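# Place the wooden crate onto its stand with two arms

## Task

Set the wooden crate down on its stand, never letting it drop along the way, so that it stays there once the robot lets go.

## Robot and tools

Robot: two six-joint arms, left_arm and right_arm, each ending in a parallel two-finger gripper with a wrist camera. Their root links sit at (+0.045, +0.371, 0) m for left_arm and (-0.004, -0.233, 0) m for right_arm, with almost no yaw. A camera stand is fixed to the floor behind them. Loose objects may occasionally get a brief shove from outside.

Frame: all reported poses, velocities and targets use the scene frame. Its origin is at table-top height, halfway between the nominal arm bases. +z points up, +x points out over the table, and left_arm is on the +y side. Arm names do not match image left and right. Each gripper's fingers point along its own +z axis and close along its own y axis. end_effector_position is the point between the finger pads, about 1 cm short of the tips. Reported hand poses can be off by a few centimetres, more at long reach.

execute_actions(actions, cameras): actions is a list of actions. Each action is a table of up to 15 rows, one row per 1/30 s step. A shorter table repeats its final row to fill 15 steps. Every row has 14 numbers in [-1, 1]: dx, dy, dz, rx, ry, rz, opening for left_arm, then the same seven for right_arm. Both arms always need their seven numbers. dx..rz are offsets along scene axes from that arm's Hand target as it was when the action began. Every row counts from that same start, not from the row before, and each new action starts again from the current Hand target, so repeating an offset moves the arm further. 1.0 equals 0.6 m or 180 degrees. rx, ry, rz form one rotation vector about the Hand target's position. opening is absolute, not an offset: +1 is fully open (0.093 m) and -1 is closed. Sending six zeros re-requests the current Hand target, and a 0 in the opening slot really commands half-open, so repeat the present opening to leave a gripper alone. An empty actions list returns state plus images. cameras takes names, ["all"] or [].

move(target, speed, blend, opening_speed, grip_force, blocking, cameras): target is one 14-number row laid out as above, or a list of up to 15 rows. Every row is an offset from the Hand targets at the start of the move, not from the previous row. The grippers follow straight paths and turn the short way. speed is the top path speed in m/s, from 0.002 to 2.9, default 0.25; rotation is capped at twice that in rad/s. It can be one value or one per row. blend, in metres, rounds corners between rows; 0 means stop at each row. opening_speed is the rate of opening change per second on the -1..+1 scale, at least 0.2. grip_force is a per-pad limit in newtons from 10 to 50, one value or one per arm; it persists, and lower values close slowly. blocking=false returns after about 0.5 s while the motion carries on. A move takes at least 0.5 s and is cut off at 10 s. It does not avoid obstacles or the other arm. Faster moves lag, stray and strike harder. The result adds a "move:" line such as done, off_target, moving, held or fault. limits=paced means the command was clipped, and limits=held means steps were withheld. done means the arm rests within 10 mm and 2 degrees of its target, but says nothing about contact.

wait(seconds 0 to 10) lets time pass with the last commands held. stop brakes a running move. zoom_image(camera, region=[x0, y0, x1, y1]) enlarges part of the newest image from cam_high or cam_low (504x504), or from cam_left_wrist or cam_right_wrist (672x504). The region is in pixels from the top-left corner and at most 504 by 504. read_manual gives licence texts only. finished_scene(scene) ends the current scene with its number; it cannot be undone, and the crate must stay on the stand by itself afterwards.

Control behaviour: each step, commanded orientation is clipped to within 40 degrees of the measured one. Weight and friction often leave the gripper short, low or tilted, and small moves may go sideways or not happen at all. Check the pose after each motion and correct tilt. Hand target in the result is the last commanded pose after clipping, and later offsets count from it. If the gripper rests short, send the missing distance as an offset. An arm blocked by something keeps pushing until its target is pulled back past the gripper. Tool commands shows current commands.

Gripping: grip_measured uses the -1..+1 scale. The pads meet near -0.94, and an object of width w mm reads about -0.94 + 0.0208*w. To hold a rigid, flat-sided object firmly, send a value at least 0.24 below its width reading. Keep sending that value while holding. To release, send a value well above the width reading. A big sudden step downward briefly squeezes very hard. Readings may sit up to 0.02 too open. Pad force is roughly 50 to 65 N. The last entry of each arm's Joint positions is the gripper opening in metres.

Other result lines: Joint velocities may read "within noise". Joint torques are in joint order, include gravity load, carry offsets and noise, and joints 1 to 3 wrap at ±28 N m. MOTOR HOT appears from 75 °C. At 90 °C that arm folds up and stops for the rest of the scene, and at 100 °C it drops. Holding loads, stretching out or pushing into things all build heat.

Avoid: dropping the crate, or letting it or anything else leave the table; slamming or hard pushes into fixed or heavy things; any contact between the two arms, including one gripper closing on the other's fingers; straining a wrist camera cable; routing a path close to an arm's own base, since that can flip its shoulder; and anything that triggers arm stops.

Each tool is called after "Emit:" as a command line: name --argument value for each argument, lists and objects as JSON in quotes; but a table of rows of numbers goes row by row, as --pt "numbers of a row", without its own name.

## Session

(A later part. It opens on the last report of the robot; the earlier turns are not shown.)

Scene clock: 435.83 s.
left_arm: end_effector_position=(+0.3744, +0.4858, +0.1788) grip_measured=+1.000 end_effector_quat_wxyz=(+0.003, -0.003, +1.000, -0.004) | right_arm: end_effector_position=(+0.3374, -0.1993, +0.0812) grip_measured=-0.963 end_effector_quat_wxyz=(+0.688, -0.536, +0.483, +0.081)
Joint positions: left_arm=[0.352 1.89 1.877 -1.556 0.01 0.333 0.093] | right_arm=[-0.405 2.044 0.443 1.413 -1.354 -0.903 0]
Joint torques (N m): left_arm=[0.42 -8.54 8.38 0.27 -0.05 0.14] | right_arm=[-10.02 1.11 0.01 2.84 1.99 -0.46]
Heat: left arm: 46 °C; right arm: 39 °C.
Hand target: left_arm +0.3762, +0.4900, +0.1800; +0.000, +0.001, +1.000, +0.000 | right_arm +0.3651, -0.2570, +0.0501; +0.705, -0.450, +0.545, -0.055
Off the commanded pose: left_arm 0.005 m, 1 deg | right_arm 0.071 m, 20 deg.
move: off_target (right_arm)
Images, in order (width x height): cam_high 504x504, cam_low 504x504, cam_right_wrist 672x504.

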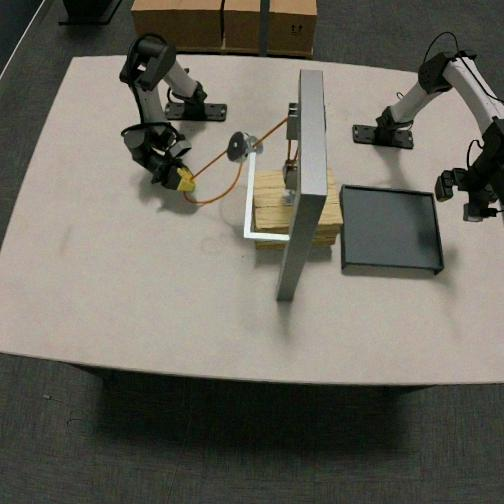

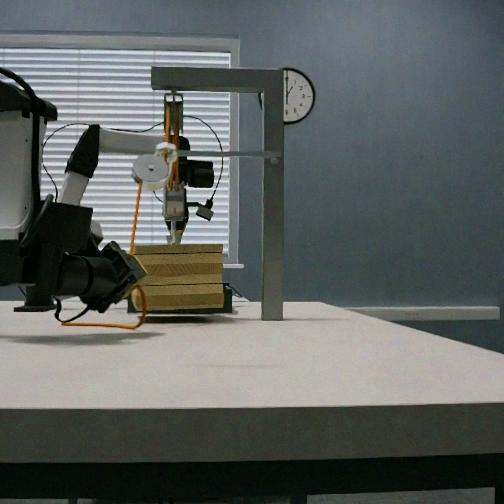

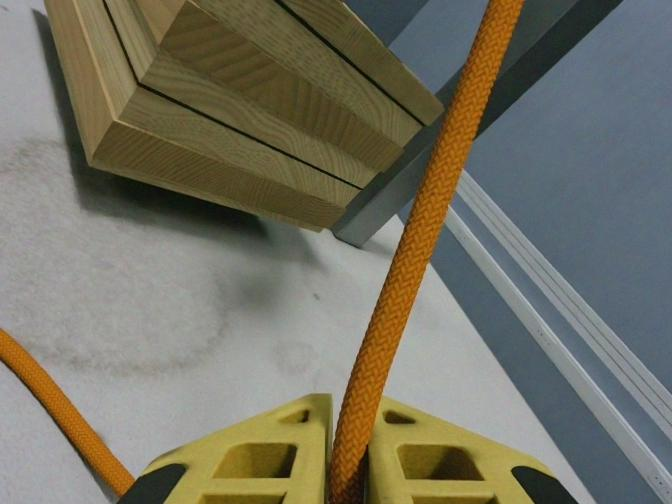

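Emit:
move --target '[0.0027,-0.0063,-0.173,0,0,0,1.0, -0.005,-0.2133,-0.0083,-0.0912,-0.0425,-0.1102,-1.0]' --speed 0.08 --cameras '["all"]'

Scene clock: 464.27 s.
left_arm: end_effector_position=(+0.3792, +0.4875, +0.0820) grip_measured=+1.000 end_effector_quat_wxyz=(+0.006, -0.003, +1.000, -0.003) | right_arm: end_effector_position=(+0.3335, -0.3030, +0.0720) grip_measured=-0.963 end_effector_quat_wxyz=(+0.685, -0.531, +0.488, -0.102)
Joint positions: left_arm=[0.352 1.89 1.491 -1.163 0.01 0.333 0.093] | right_arm=[-0.707 2.094 0.472 1.408 -1.381 -1.185 0]
Joint torques (N m): left_arm=[-0.53 -9.69 5.14 0.51 -0.05 0.02] | right_arm=[-10.66 -0.46 4.16 2.64 2.58 -0.56]
Heat: left arm: 46 °C; right arm: 39 °C.
Hand target: left_arm +0.3777, +0.4862, +0.0761; +0.000, +0.001, +1.000, +0.000 | right_arm +0.3621, -0.3850, +0.0451; +0.648, -0.441, +0.553, -0.282
Off the commanded pose: left_arm 0.006 m, 1 deg | right_arm 0.091 m, 25 deg.
move: off_target (right_arm)

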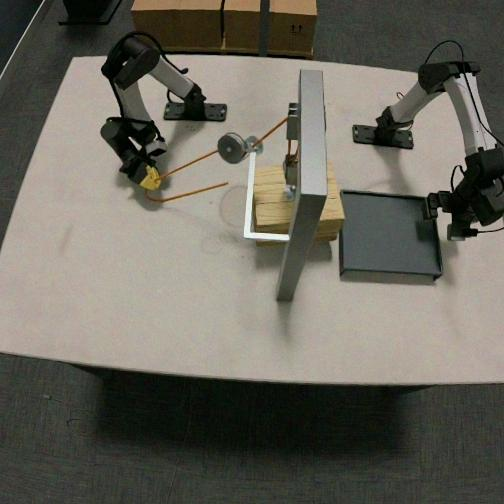

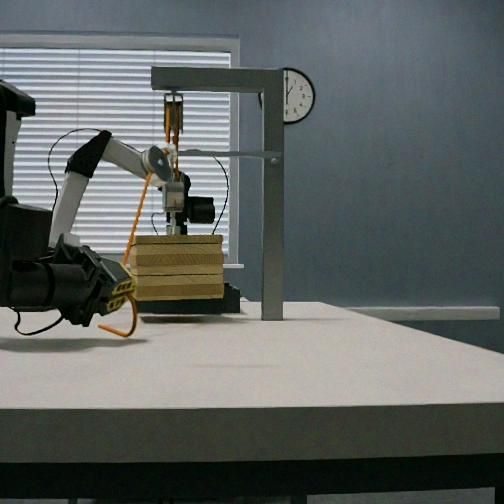

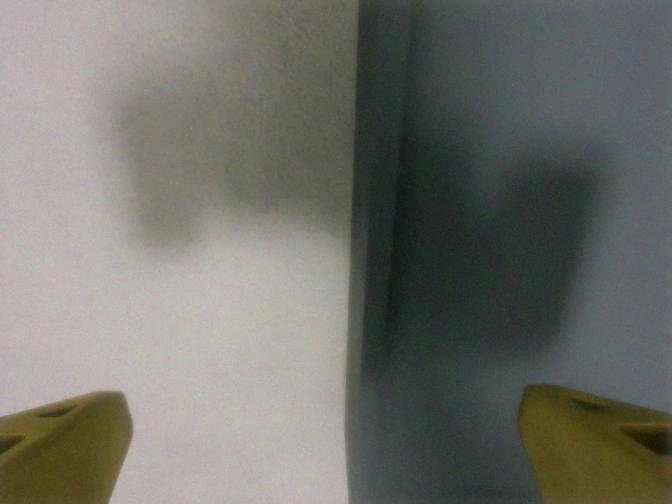

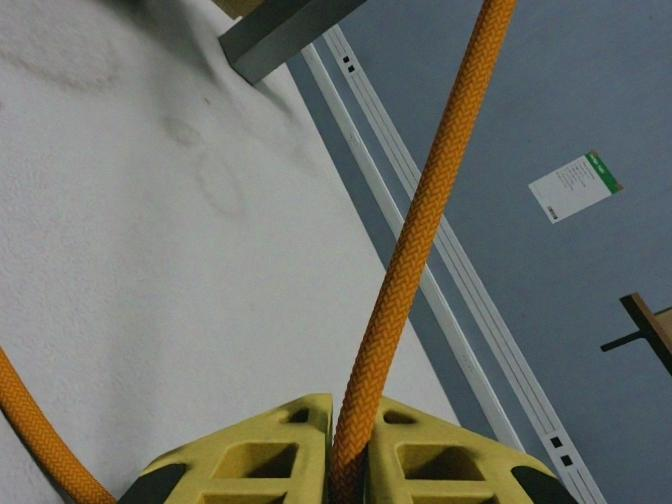

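Emit:
move --target '[0.0097,-0.0125,-0.03,0,0,0,1.0, 0.0967,-0.2167,-0.0083,-0.0386,-0.0052,-0.0832,-1.0]' --speed 0.08 --cameras '["all"]'

Scene clock: 483.00 s.
left_arm: end_effector_position=(+0.3874, +0.4804, +0.0711) grip_measured=+1.000 end_effector_quat_wxyz=(+0.016, +0.004, +1.000, +0.000) | right_arm: end_effector_position=(+0.3820, -0.3941, +0.0780) grip_measured=-0.963 end_effector_quat_wxyz=(+0.668, -0.539, +0.463, -0.219)
Joint positions: left_arm=[0.326 1.898 1.458 -1.099 0.01 0.321 0.093] | right_arm=[-0.801 2.245 0.792 1.405 -1.343 -1.226 0]
Joint torques (N m): left_arm=[-0.46 -8.25 4.74 0.55 -0.05 -0.11] | right_arm=[-10.95 -1.42 7.09 2.03 3.77 -0.33]
Heat: left arm: 45 °C; right arm: 40 °C.
Hand target: left_arm +0.3836, +0.4787, +0.0582; +0.000, +0.001, +1.000, +0.000 | right_arm +0.4201, -0.5151, +0.0402; +0.583, -0.401, +0.582, -0.401
Off the commanded pose: left_arm 0.014 m, 2 deg | right_arm 0.132 m, 31 deg.
move: off_target (left_arm, right_arm)

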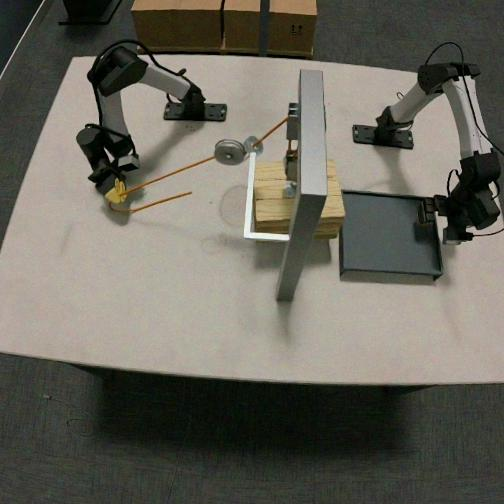

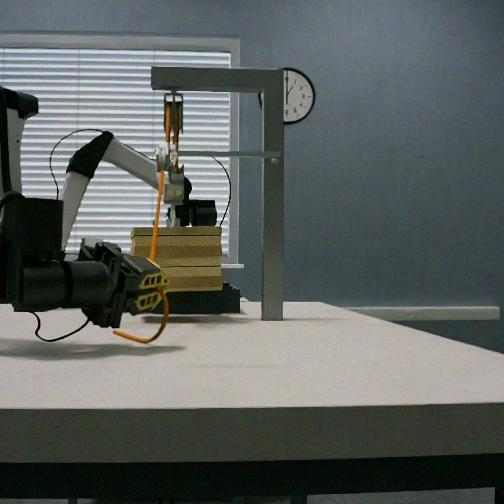

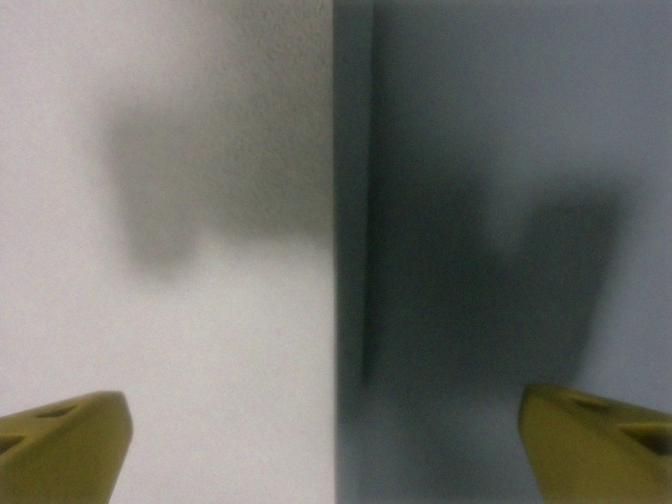

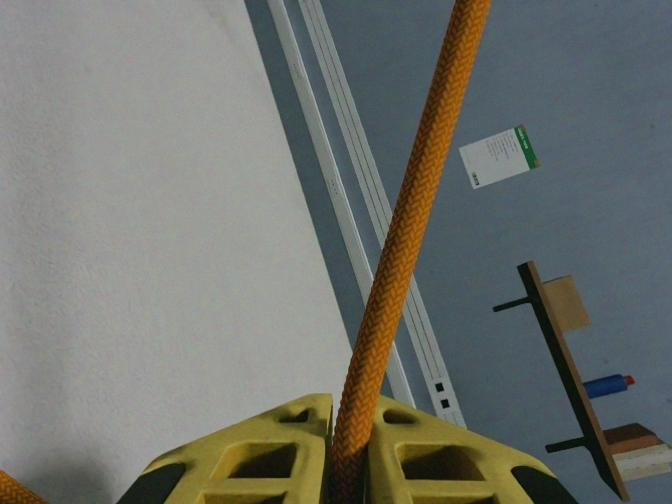

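Emit:
move --target '[0,0,-0.0137,0,0,0,1.0, 0,-0.125,-0.0167,0,0,0,-1.0]' --speed 0.08 --cameras '["all"]'

Scene clock: 490.83 s.
left_arm: end_effector_position=(+0.3865, +0.4801, +0.0616) grip_measured=+1.000 end_effector_quat_wxyz=(+0.014, +0.004, +1.000, +0.000) | right_arm: end_effector_position=(+0.3935, -0.4600, +0.0687) grip_measured=-0.963 end_effector_quat_wxyz=(+0.661, -0.547, +0.444, -0.257)
Joint positions: left_arm=[0.326 1.906 1.431 -1.068 0.01 0.321 0.093] | right_arm=[-0.892 2.404 1.046 1.401 -1.409 -1.217 0]
Joint torques (N m): left_arm=[-0.47 -8.24 5.05 0.53 -0.06 -0.12] | right_arm=[-12.15 -3 8.39 1.38 3.67 -0.07]
Heat: left arm: 45 °C; right arm: 40 °C.
Hand target: left_arm +0.3836, +0.4786, +0.0500; +0.000, +0.001, +1.000, +0.000 | right_arm +0.4202, -0.5899, +0.0301; +0.583, -0.401, +0.582, -0.400
Off the commanded pose: left_arm 0.012 m, 2 deg | right_arm 0.138 m, 30 deg.
move: off_target (left_arm, right_arm)

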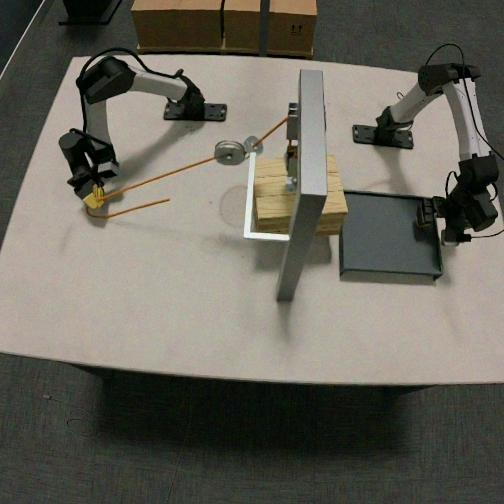

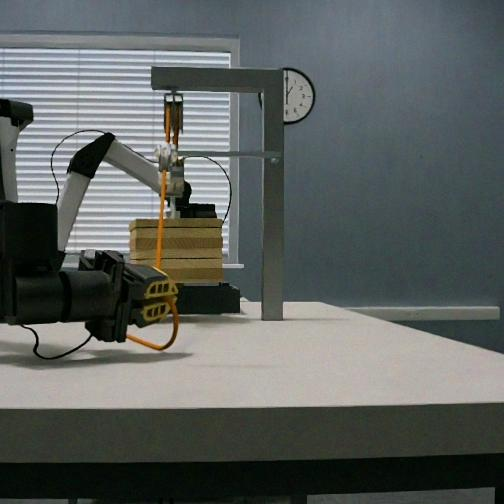

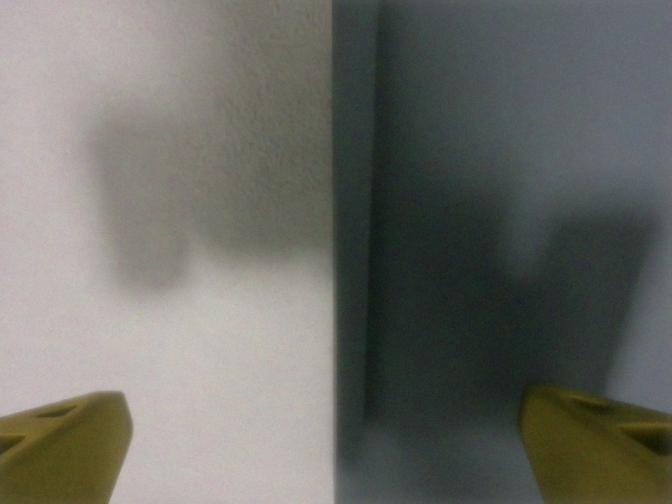

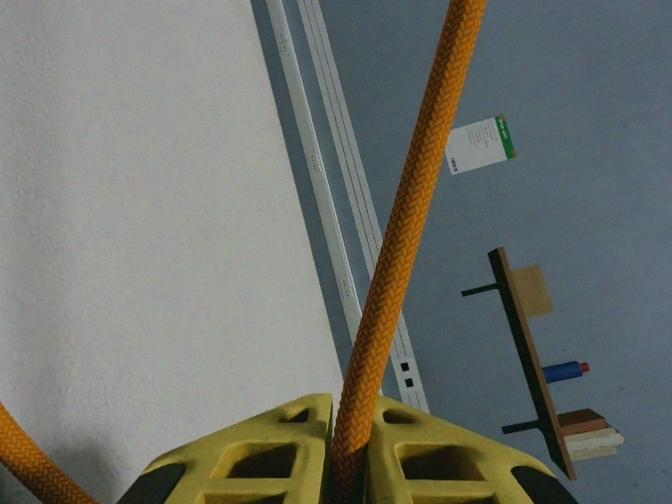

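Emit:
move --pt "0 0 -0.0083 0 0 0 1.0 0 0 0 0 0 0 -1.0" --pt "0 0 -0.0083 0 0 0 -1.0 0 0 0 0 0 0 -1.0" --speed 0.05 --opening_speed 1.5 --cameras '["all"]'

Scene clock: 499.47 s.
left_arm: end_effector_position=(+0.3872, +0.4767, +0.0564) grip_measured=-0.941 end_effector_quat_wxyz=(+0.014, +0.005, +1.000, -0.004) | right_arm: end_effector_position=(+0.3935, -0.4600, +0.0687) grip_measured=-0.963 end_effector_quat_wxyz=(+0.661, -0.547, +0.444, -0.257)
Joint positions: left_arm=[0.319 1.912 1.417 -1.051 0.017 0.317 0] | right_arm=[-0.892 2.404 1.046 1.401 -1.409 -1.217 0]
Joint torques (N m): left_arm=[-0.02 -8.29 5.08 0.57 -0.13 -0.09] | right_arm=[-12.07 -2.89 8.69 1.46 3.69 0]
Heat: left arm: 44 °C; right arm: 40 °C.
Hand target: left_arm +0.3836, +0.4787, +0.0449; +0.000, +0.001, +1.000, +0.000 | right_arm +0.4202, -0.5899, +0.0301; +0.583, -0.401, +0.582, -0.400
Off the commanded pose: left_arm 0.012 m, 2 deg | right_arm 0.138 m, 30 deg.
move: off_target (left_arm, right_arm); target 2's new opening was sent with left_arm's hand 0.012 m and 2 deg from that target

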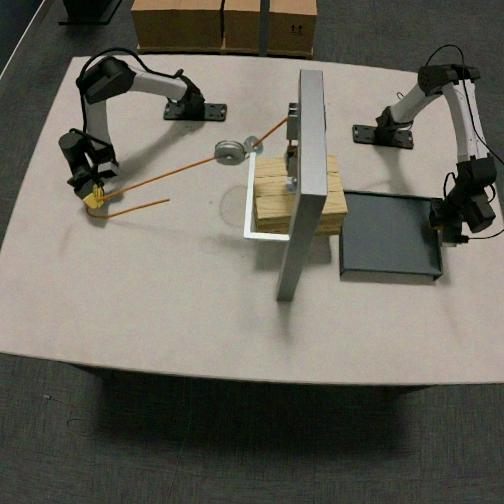

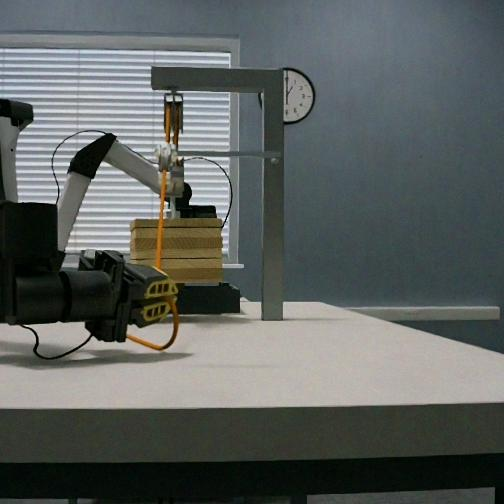

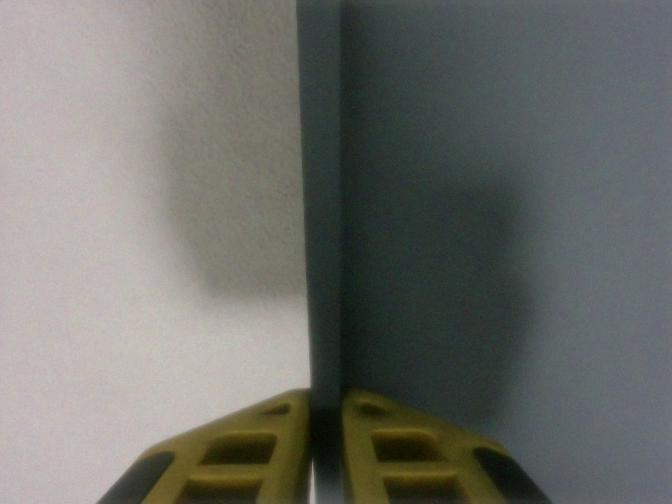

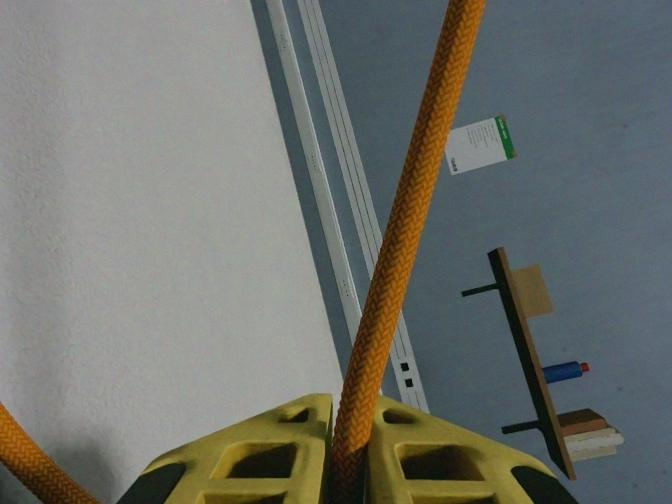

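Emit:
move --target '[0.003,-0.39,0.005,0,0,0,-1.0, 0,0,0,0,0,0,-1.0]' --speed 0.1 --cameras '["all"]'

Scene clock: 527.00 s.
left_arm: end_effector_position=(+0.3865, +0.2633, +0.0563) grip_measured=-0.944 end_effector_quat_wxyz=(+0.015, -0.012, +1.000, +0.022) | right_arm: end_effector_position=(+0.3935, -0.4600, +0.0687) grip_measured=-0.963 end_effector_quat_wxyz=(+0.661, -0.547, +0.444, -0.257)
Joint positions: left_arm=[-0.317 1.922 1.43 -1.065 -0.051 -0.353 0] | right_arm=[-0.892 2.404 1.046 1.401 -1.409 -1.217 0]
Joint torques (N m): left_arm=[-2.02 -7.17 7.68 0.47 0.51 -0.01] | right_arm=[-12.23 -2.93 8.69 1.36 3.61 -0.01]
Heat: left arm: 43 °C; right arm: 46 °C.
Hand target: left_arm +0.3854, +0.2447, +0.0479; +0.000, +0.000, +1.000, +0.000 | right_arm +0.4202, -0.5899, +0.0301; +0.583, -0.401, +0.582, -0.400
Off the commanded pose: left_arm 0.021 m, 3 deg | right_arm 0.138 m, 30 deg.
move: off_target (left_arm, right_arm)

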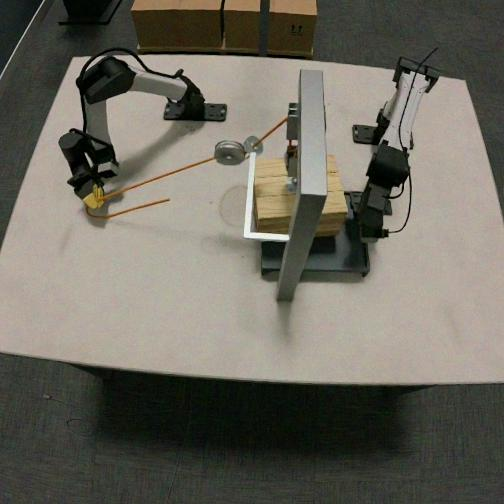

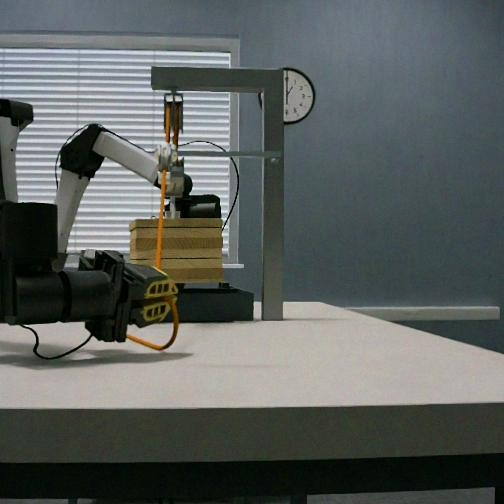

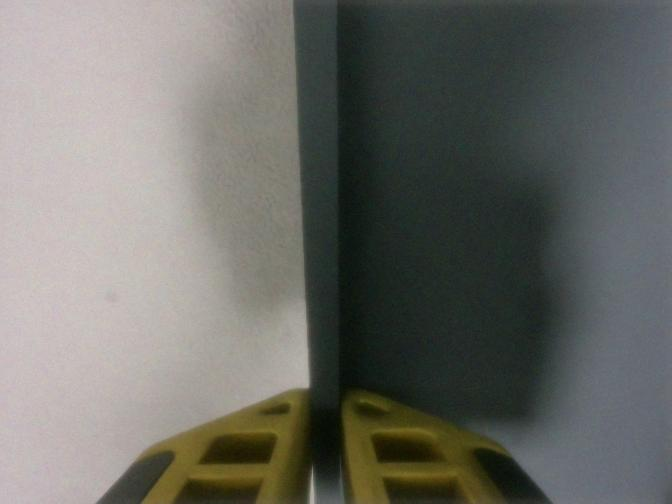

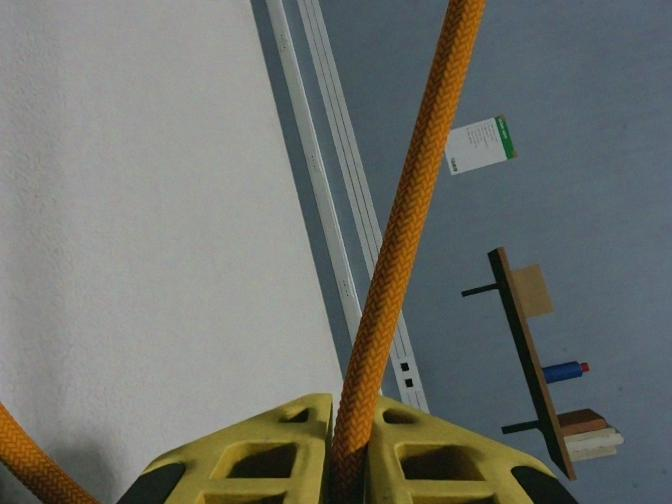

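Emit:
zoom_image --camera "cam_high" --region '[230, 140, 410, 300]'

Emit:
zoom_image --camera "cam_low" --region '[110, 200, 290, 340]'

Scaled by 2.800.

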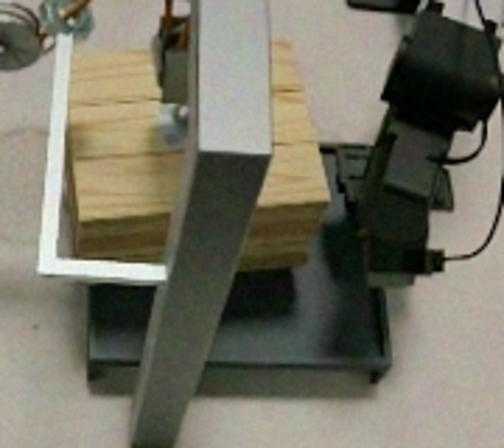

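Scaled by 2.800.

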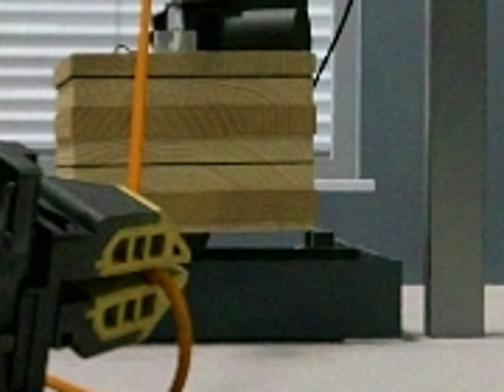

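Emit:
move --target '[-0.072,-0.03,0.002,0,0,-0.014,-1.0, 0,0,0,0,0,0,-1.0]' --speed 0.08 --cameras '["all"]'

Scene clock: 550.97 s.
left_arm: end_effector_position=(+0.3641, +0.2417, +0.0560) grip_measured=-0.944 end_effector_quat_wxyz=(+0.031, -0.017, +0.999, +0.018) | right_arm: end_effector_position=(+0.3935, -0.4600, +0.0687) grip_measured=-0.963 end_effector_quat_wxyz=(+0.661, -0.547, +0.444, -0.257)
Joint positions: left_arm=[-0.401 1.847 1.328 -1.01 -0.059 -0.447 0] | right_arm=[-0.892 2.404 1.046 1.401 -1.409 -1.217 0]
Joint torques (N m): left_arm=[-2.85 -10.45 3.52 0.33 0.58 0.48] | right_arm=[-12.1 -2.91 8.51 1.44 3.66 0.01]
Heat: left arm: 45 °C; right arm: 50 °C.
Hand target: left_arm +0.3421, +0.2266, +0.0492; +0.000, +0.023, +1.000, +0.000 | right_arm +0.4202, -0.5899, +0.0301; +0.583, -0.401, +0.582, -0.400
Off the commanded pose: left_arm 0.027 m, 6 deg | right_arm 0.138 m, 30 deg.
move: off_target (left_arm, right_arm)

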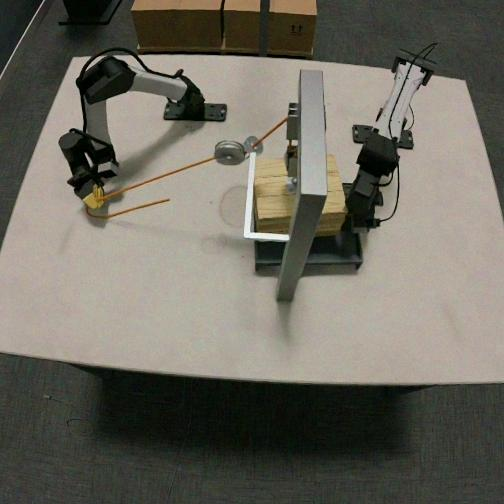

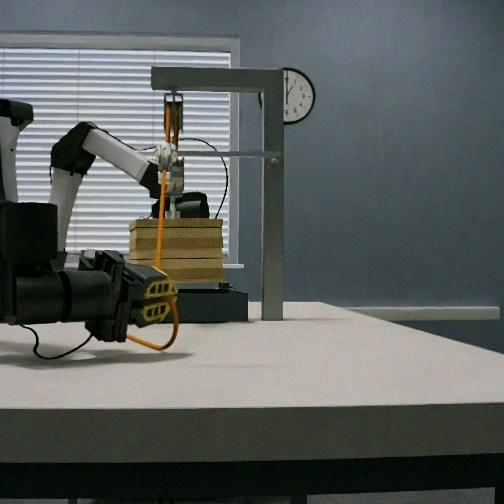

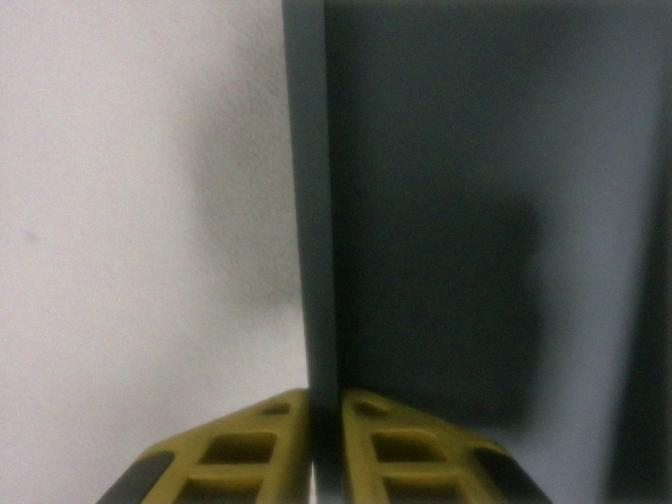

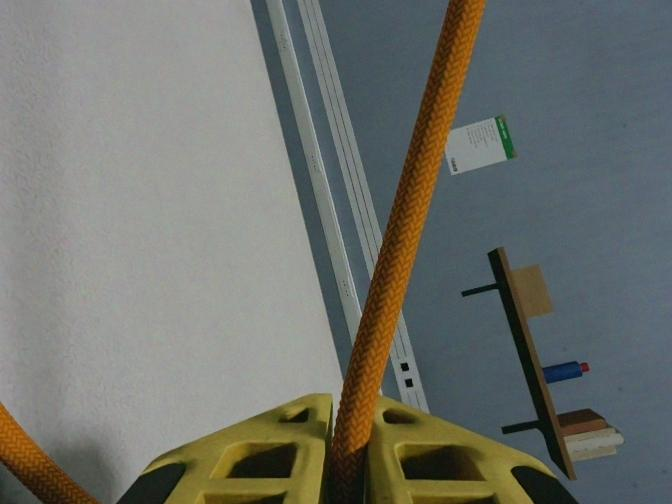

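Emit:
zoom_image --camera "cam_high" --region '[230, 140, 410, 300]'

Emit:
zoom_image --camera "cam_low" --region '[110, 200, 290, 340]'

Scaled by 2.800.

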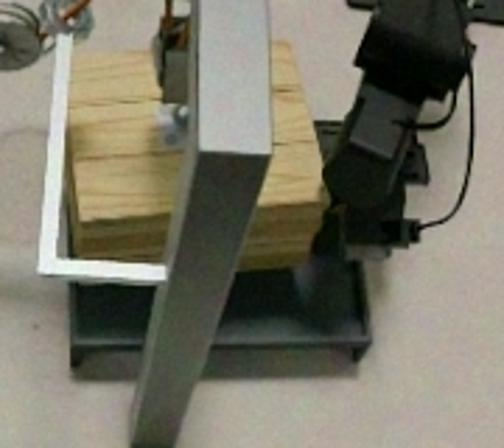

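Scaled by 2.800.

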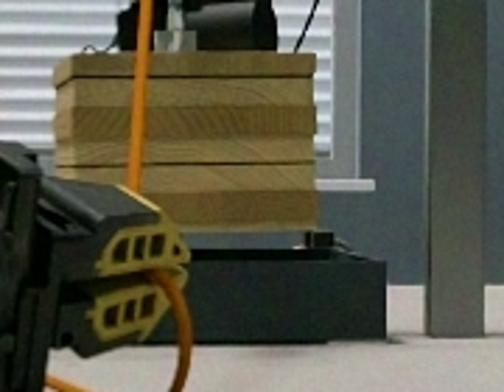

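Emit:
move --target '[-0.06,0,0,0,0,-0.08,-1.0, 0,0,0,0,0,0,-1.0]' --speed 0.08 --cameras '["cam_high","cam_low","cam_left_wrist"]'

Emit:
zoom_image --camera "cam_high" --region '[230, 140, 410, 300]'

Emit:
zoom_image --camera "cam_low" --region '[110, 200, 290, 340]'

Scene clock: 583.60 s.
left_arm: end_effector_position=(+0.3354, +0.2309, +0.0560) grip_measured=-0.944 end_effector_quat_wxyz=(+0.044, +0.068, +0.997, +0.002) | right_arm: end_effector_position=(+0.3935, -0.4600, +0.0687) grip_measured=-0.963 end_effector_quat_wxyz=(+0.661, -0.547, +0.444, -0.257)
Joint positions: left_arm=[-0.456 1.735 1.187 -0.943 -0.038 -0.331 0] | right_arm=[-0.892 2.404 1.046 1.401 -1.409 -1.217 0]
Joint torques (N m): left_arm=[-2.48 -9.65 3.45 0.05 0.37 1.36] | right_arm=[-12.19 -2.76 8.83 1.49 3.66 -0.02]
Heat: left arm: 45 °C; right arm: 54 °C.
Hand target: left_arm +0.3062, +0.2267, +0.0491; +0.000, +0.148, +0.989, +0.000 | right_arm +0.4202, -0.5900, +0.0301; +0.583, -0.401, +0.582, -0.400
Off the commanded pose: left_arm 0.030 m, 10 deg | right_arm 0.138 m, 30 deg.
move: off_target (left_arm, right_arm)
Images, in order (width x height): cam_high 504x504, cam_low 504x504, cam_left_wrist 672x504.

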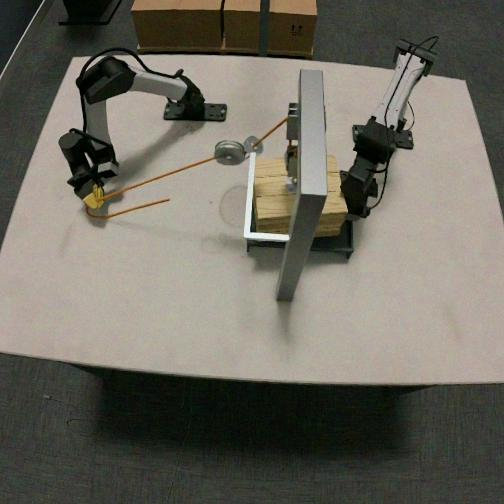

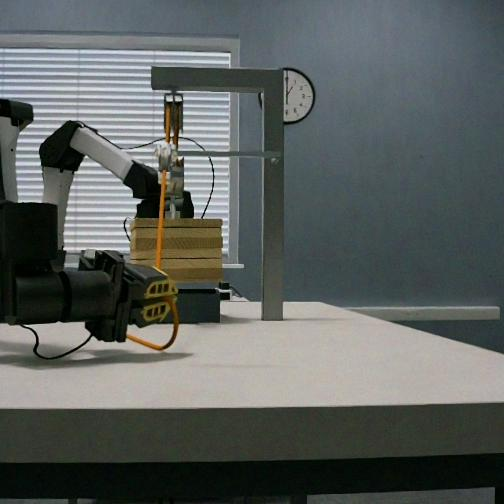

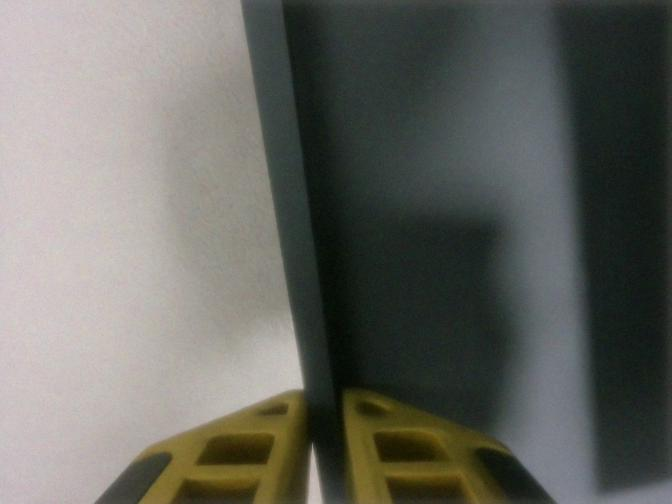

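Scaled by 2.800.

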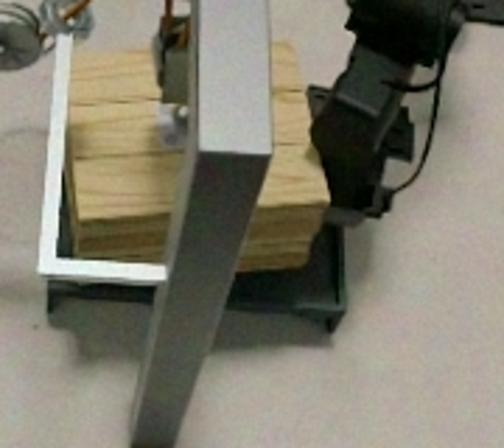

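Scaled by 2.800.

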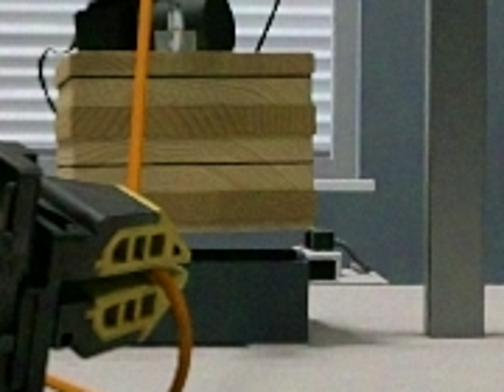

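Emit:
move --target '[0.053,0,0,0,0,0.15,-1.0, 0,0,0,0,0,0,-1.0]' --speed 0.15 --cameras '["cam_high","cam_low","cam_left_wrist"]'

Emit:
zoom_image --camera "cam_high" --region '[230, 140, 410, 300]'

Emit:
zoom_image --camera "cam_low" --region '[110, 200, 290, 340]'

Scene clock: 610.03 s.
left_arm: end_effector_position=(+0.3371, +0.2322, +0.0563) grip_measured=-0.944 end_effector_quat_wxyz=(+0.018, -0.029, +0.999, +0.012) | right_arm: end_effector_position=(+0.3935, -0.4600, +0.0687) grip_measured=-0.963 end_effector_quat_wxyz=(+0.661, -0.547, +0.444, -0.257)
Joint positions: left_arm=[-0.451 1.79 1.257 -1.019 -0.038 -0.521 0] | right_arm=[-0.892 2.404 1.046 1.401 -1.409 -1.217 0]
Joint torques (N m): left_arm=[0.47 -5.83 7.56 0.43 0.36 -1.17] | right_arm=[-12.29 -3.06 8.5 1.42 3.68 0]
Heat: left arm: 44 °C; right arm: 57 °C.
Hand target: left_arm +0.3380, +0.2266, +0.0492; +0.000, -0.087, +0.996, +0.000 | right_arm +0.4202, -0.5900, +0.0301; +0.583, -0.401, +0.582, -0.400
Off the commanded pose: left_arm 0.009 m, 7 deg | right_arm 0.138 m, 30 deg.
move: off_target (left_arm, right_arm)
Images, in order (width x height): cam_high 504x504, cam_low 504x504, cam_left_wrist 672x504.

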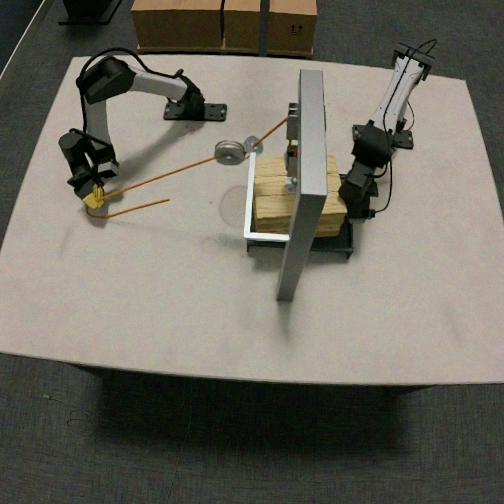

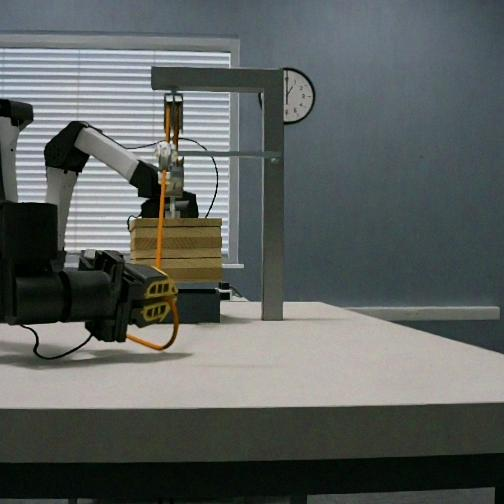

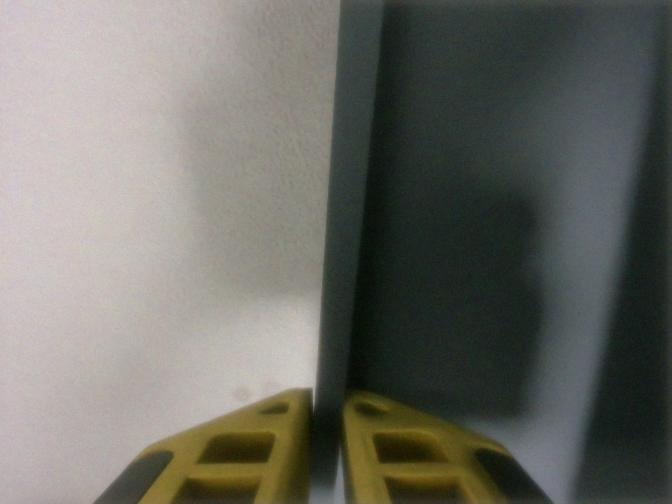

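Scaled by 2.800.

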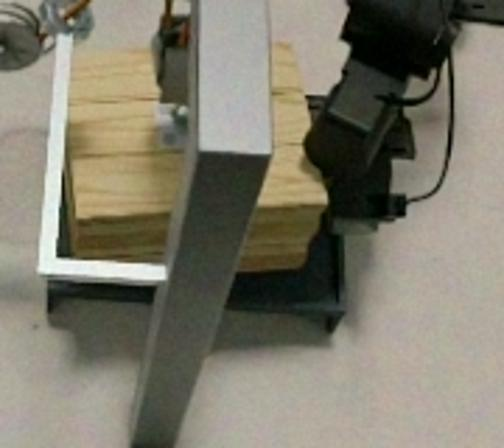

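Scaled by 2.800.

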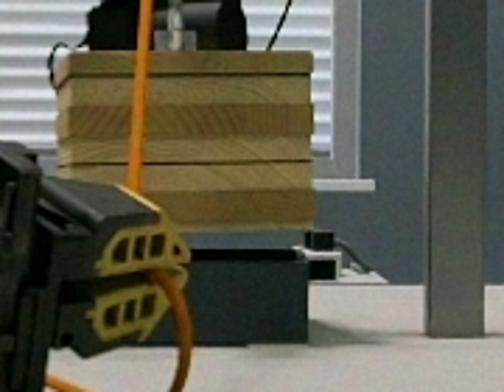

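Emit:
move --pt "0 0 0 0 0 0 -0.4 0 0 0 0 0 0 -1.0" --pt "0 0.008 0.1 0 0 0 -0.4 0 0 0 0 0 0 -1.0" --pt "-0.105 0.105 0.1 -0.1107 -0.0097 -0.0549 -1.0 0 0 0 0 0 0 -1.0" --pt "-0.105 0.105 -0.02 -0.1107 -0.0097 -0.0549 -1.0 0 0 0 0 0 0 -1.0" --speed '[0.1, 0.12, 0.2, 0.15]' --blend '[0, 0.01, 0.01, 0]' --cameras '["all"]'

Scene clock: 644.83 s.
left_arm: end_effector_position=(+0.2770, +0.2890, +0.0427) grip_measured=-0.972 end_effector_quat_wxyz=(+0.006, -0.001, +0.985, -0.171) | right_arm: end_effector_position=(+0.3935, -0.4600, +0.0687) grip_measured=-0.963 end_effector_quat_wxyz=(+0.661, -0.547, +0.444, -0.257)
Joint positions: left_arm=[-0.097 1.483 0.829 -0.865 0.34 -0.12 0] | right_arm=[-0.892 2.404 1.046 1.401 -1.409 -1.217 0]
Joint torques (N m): left_arm=[0.49 -4.63 5.09 0.61 0.34 0.14] | right_arm=[-12.22 -3.07 8.53 1.45 3.65 -0.03]
Heat: left arm: 43 °C; right arm: 61 °C.
Hand target: left_arm +0.2750, +0.2896, +0.0372; +0.000, +0.000, +0.985, -0.174 | right_arm +0.4202, -0.5900, +0.0301; +0.583, -0.401, +0.582, -0.400
Off the commanded pose: left_arm 0.006 m, 1 deg | right_arm 0.138 m, 30 deg.
move: off_target (right_arm); blend cut to 0 m at target 3

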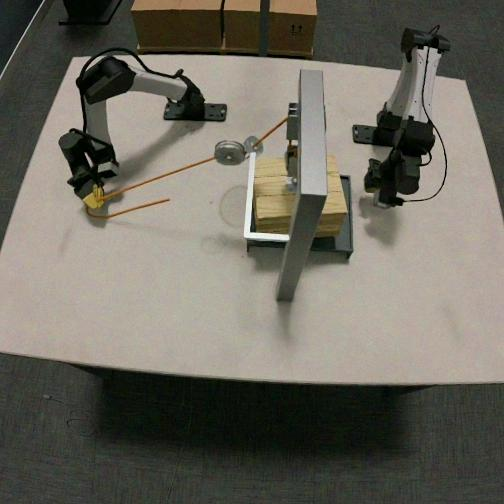

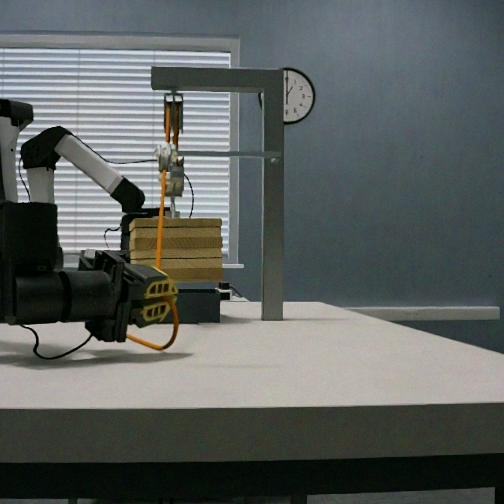

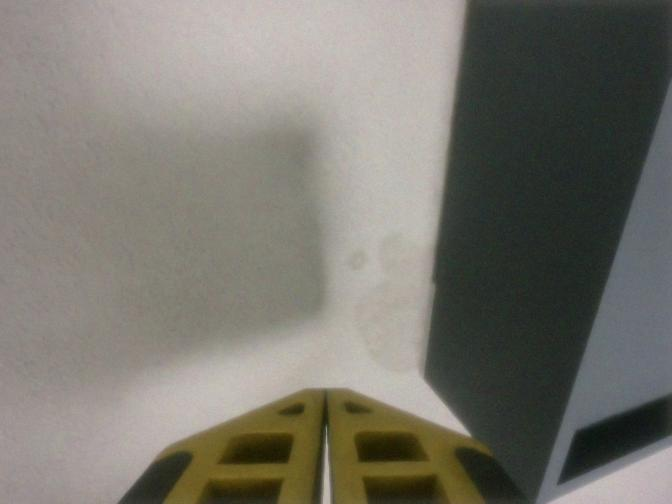

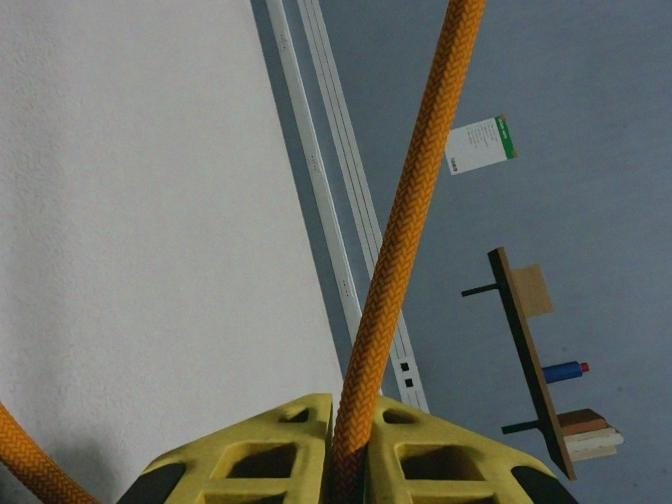

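Emit:
move --pt "-0.0167 0 -0.025 0 0 0 -1.0 0 0 0 0 0 0 -1.0" --pt "-0.0167 -0.141 -0.025 0 0 0 -1.0 0 0 0 0 0 0 -1.0" --speed 0.1 --blend '[0.008, 0]' --cameras '["cam_high","cam_low","cam_left_wrist"]'

Emit:
zoom_image --camera "cam_high" --region '[230, 140, 410, 300]'

Emit:
zoom_image --camera "cam_low" --region '[110, 200, 290, 340]'

Scene clock: 658.17 s.
left_arm: end_effector_position=(+0.2502, +0.2208, +0.0186) grip_measured=-0.972 end_effector_quat_wxyz=(-0.020, -0.007, +0.988, -0.151) | right_arm: end_effector_position=(+0.3935, -0.4600, +0.0687) grip_measured=-0.963 end_effector_quat_wxyz=(+0.661, -0.547, +0.444, -0.257)
Joint positions: left_arm=[-0.429 1.523 0.768 -0.717 0.29 -0.469 0] | right_arm=[-0.892 2.404 1.046 1.401 -1.409 -1.217 0]
Joint torques (N m): left_arm=[-1.2 -4.34 8.01 1.12 0.44 -0.09] | right_arm=[-12.11 -2.95 8.57 1.41 3.68 0.02]
Heat: left arm: 43 °C; right arm: 62 °C.
Hand target: left_arm +0.2649, +0.2051, +0.0222; +0.000, +0.000, +0.985, -0.174 | right_arm +0.4202, -0.5900, +0.0301; +0.583, -0.401, +0.582, -0.400
Off the commanded pose: left_arm 0.022 m, 4 deg | right_arm 0.138 m, 30 deg.
move: off_target (left_arm, right_arm)
Images, in order (width x height): cam_high 504x504, cam_low 504x504, cam_left_wrist 672x504.

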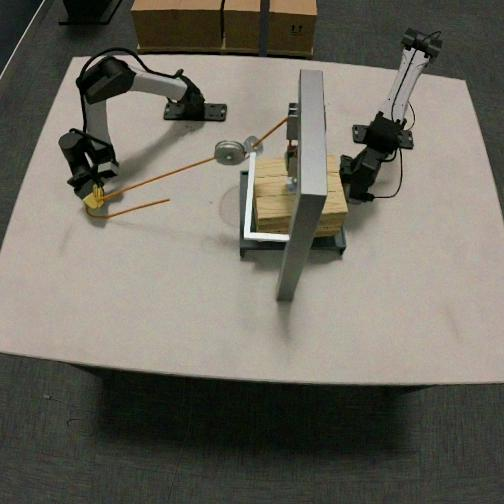

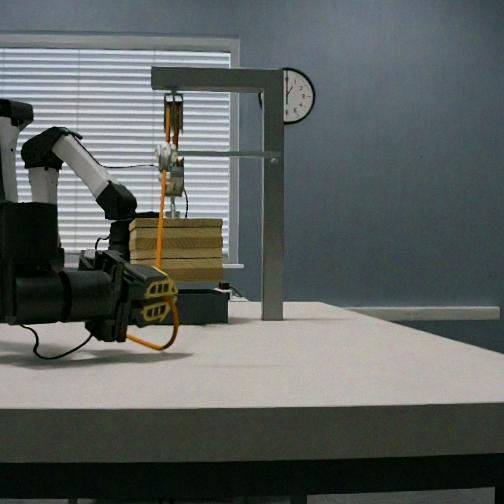

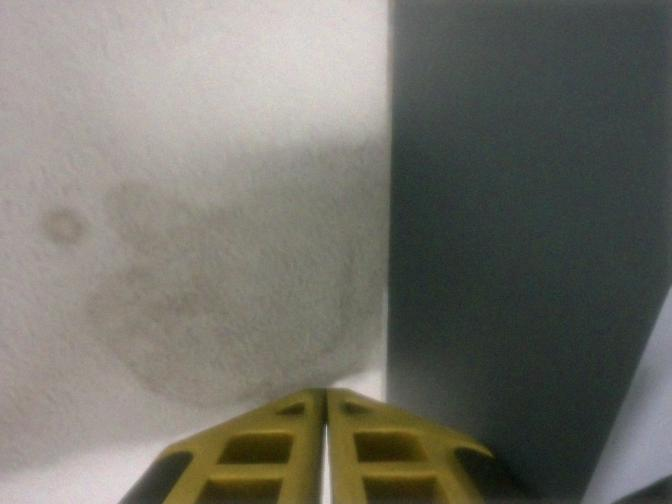

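Scaled by 2.800.

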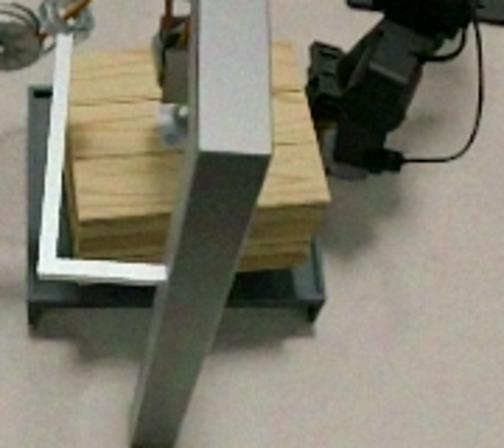

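Scaled by 2.800.

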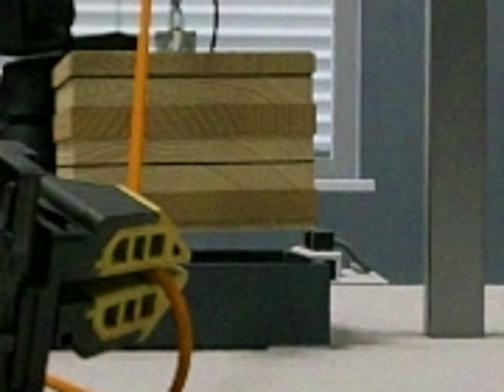

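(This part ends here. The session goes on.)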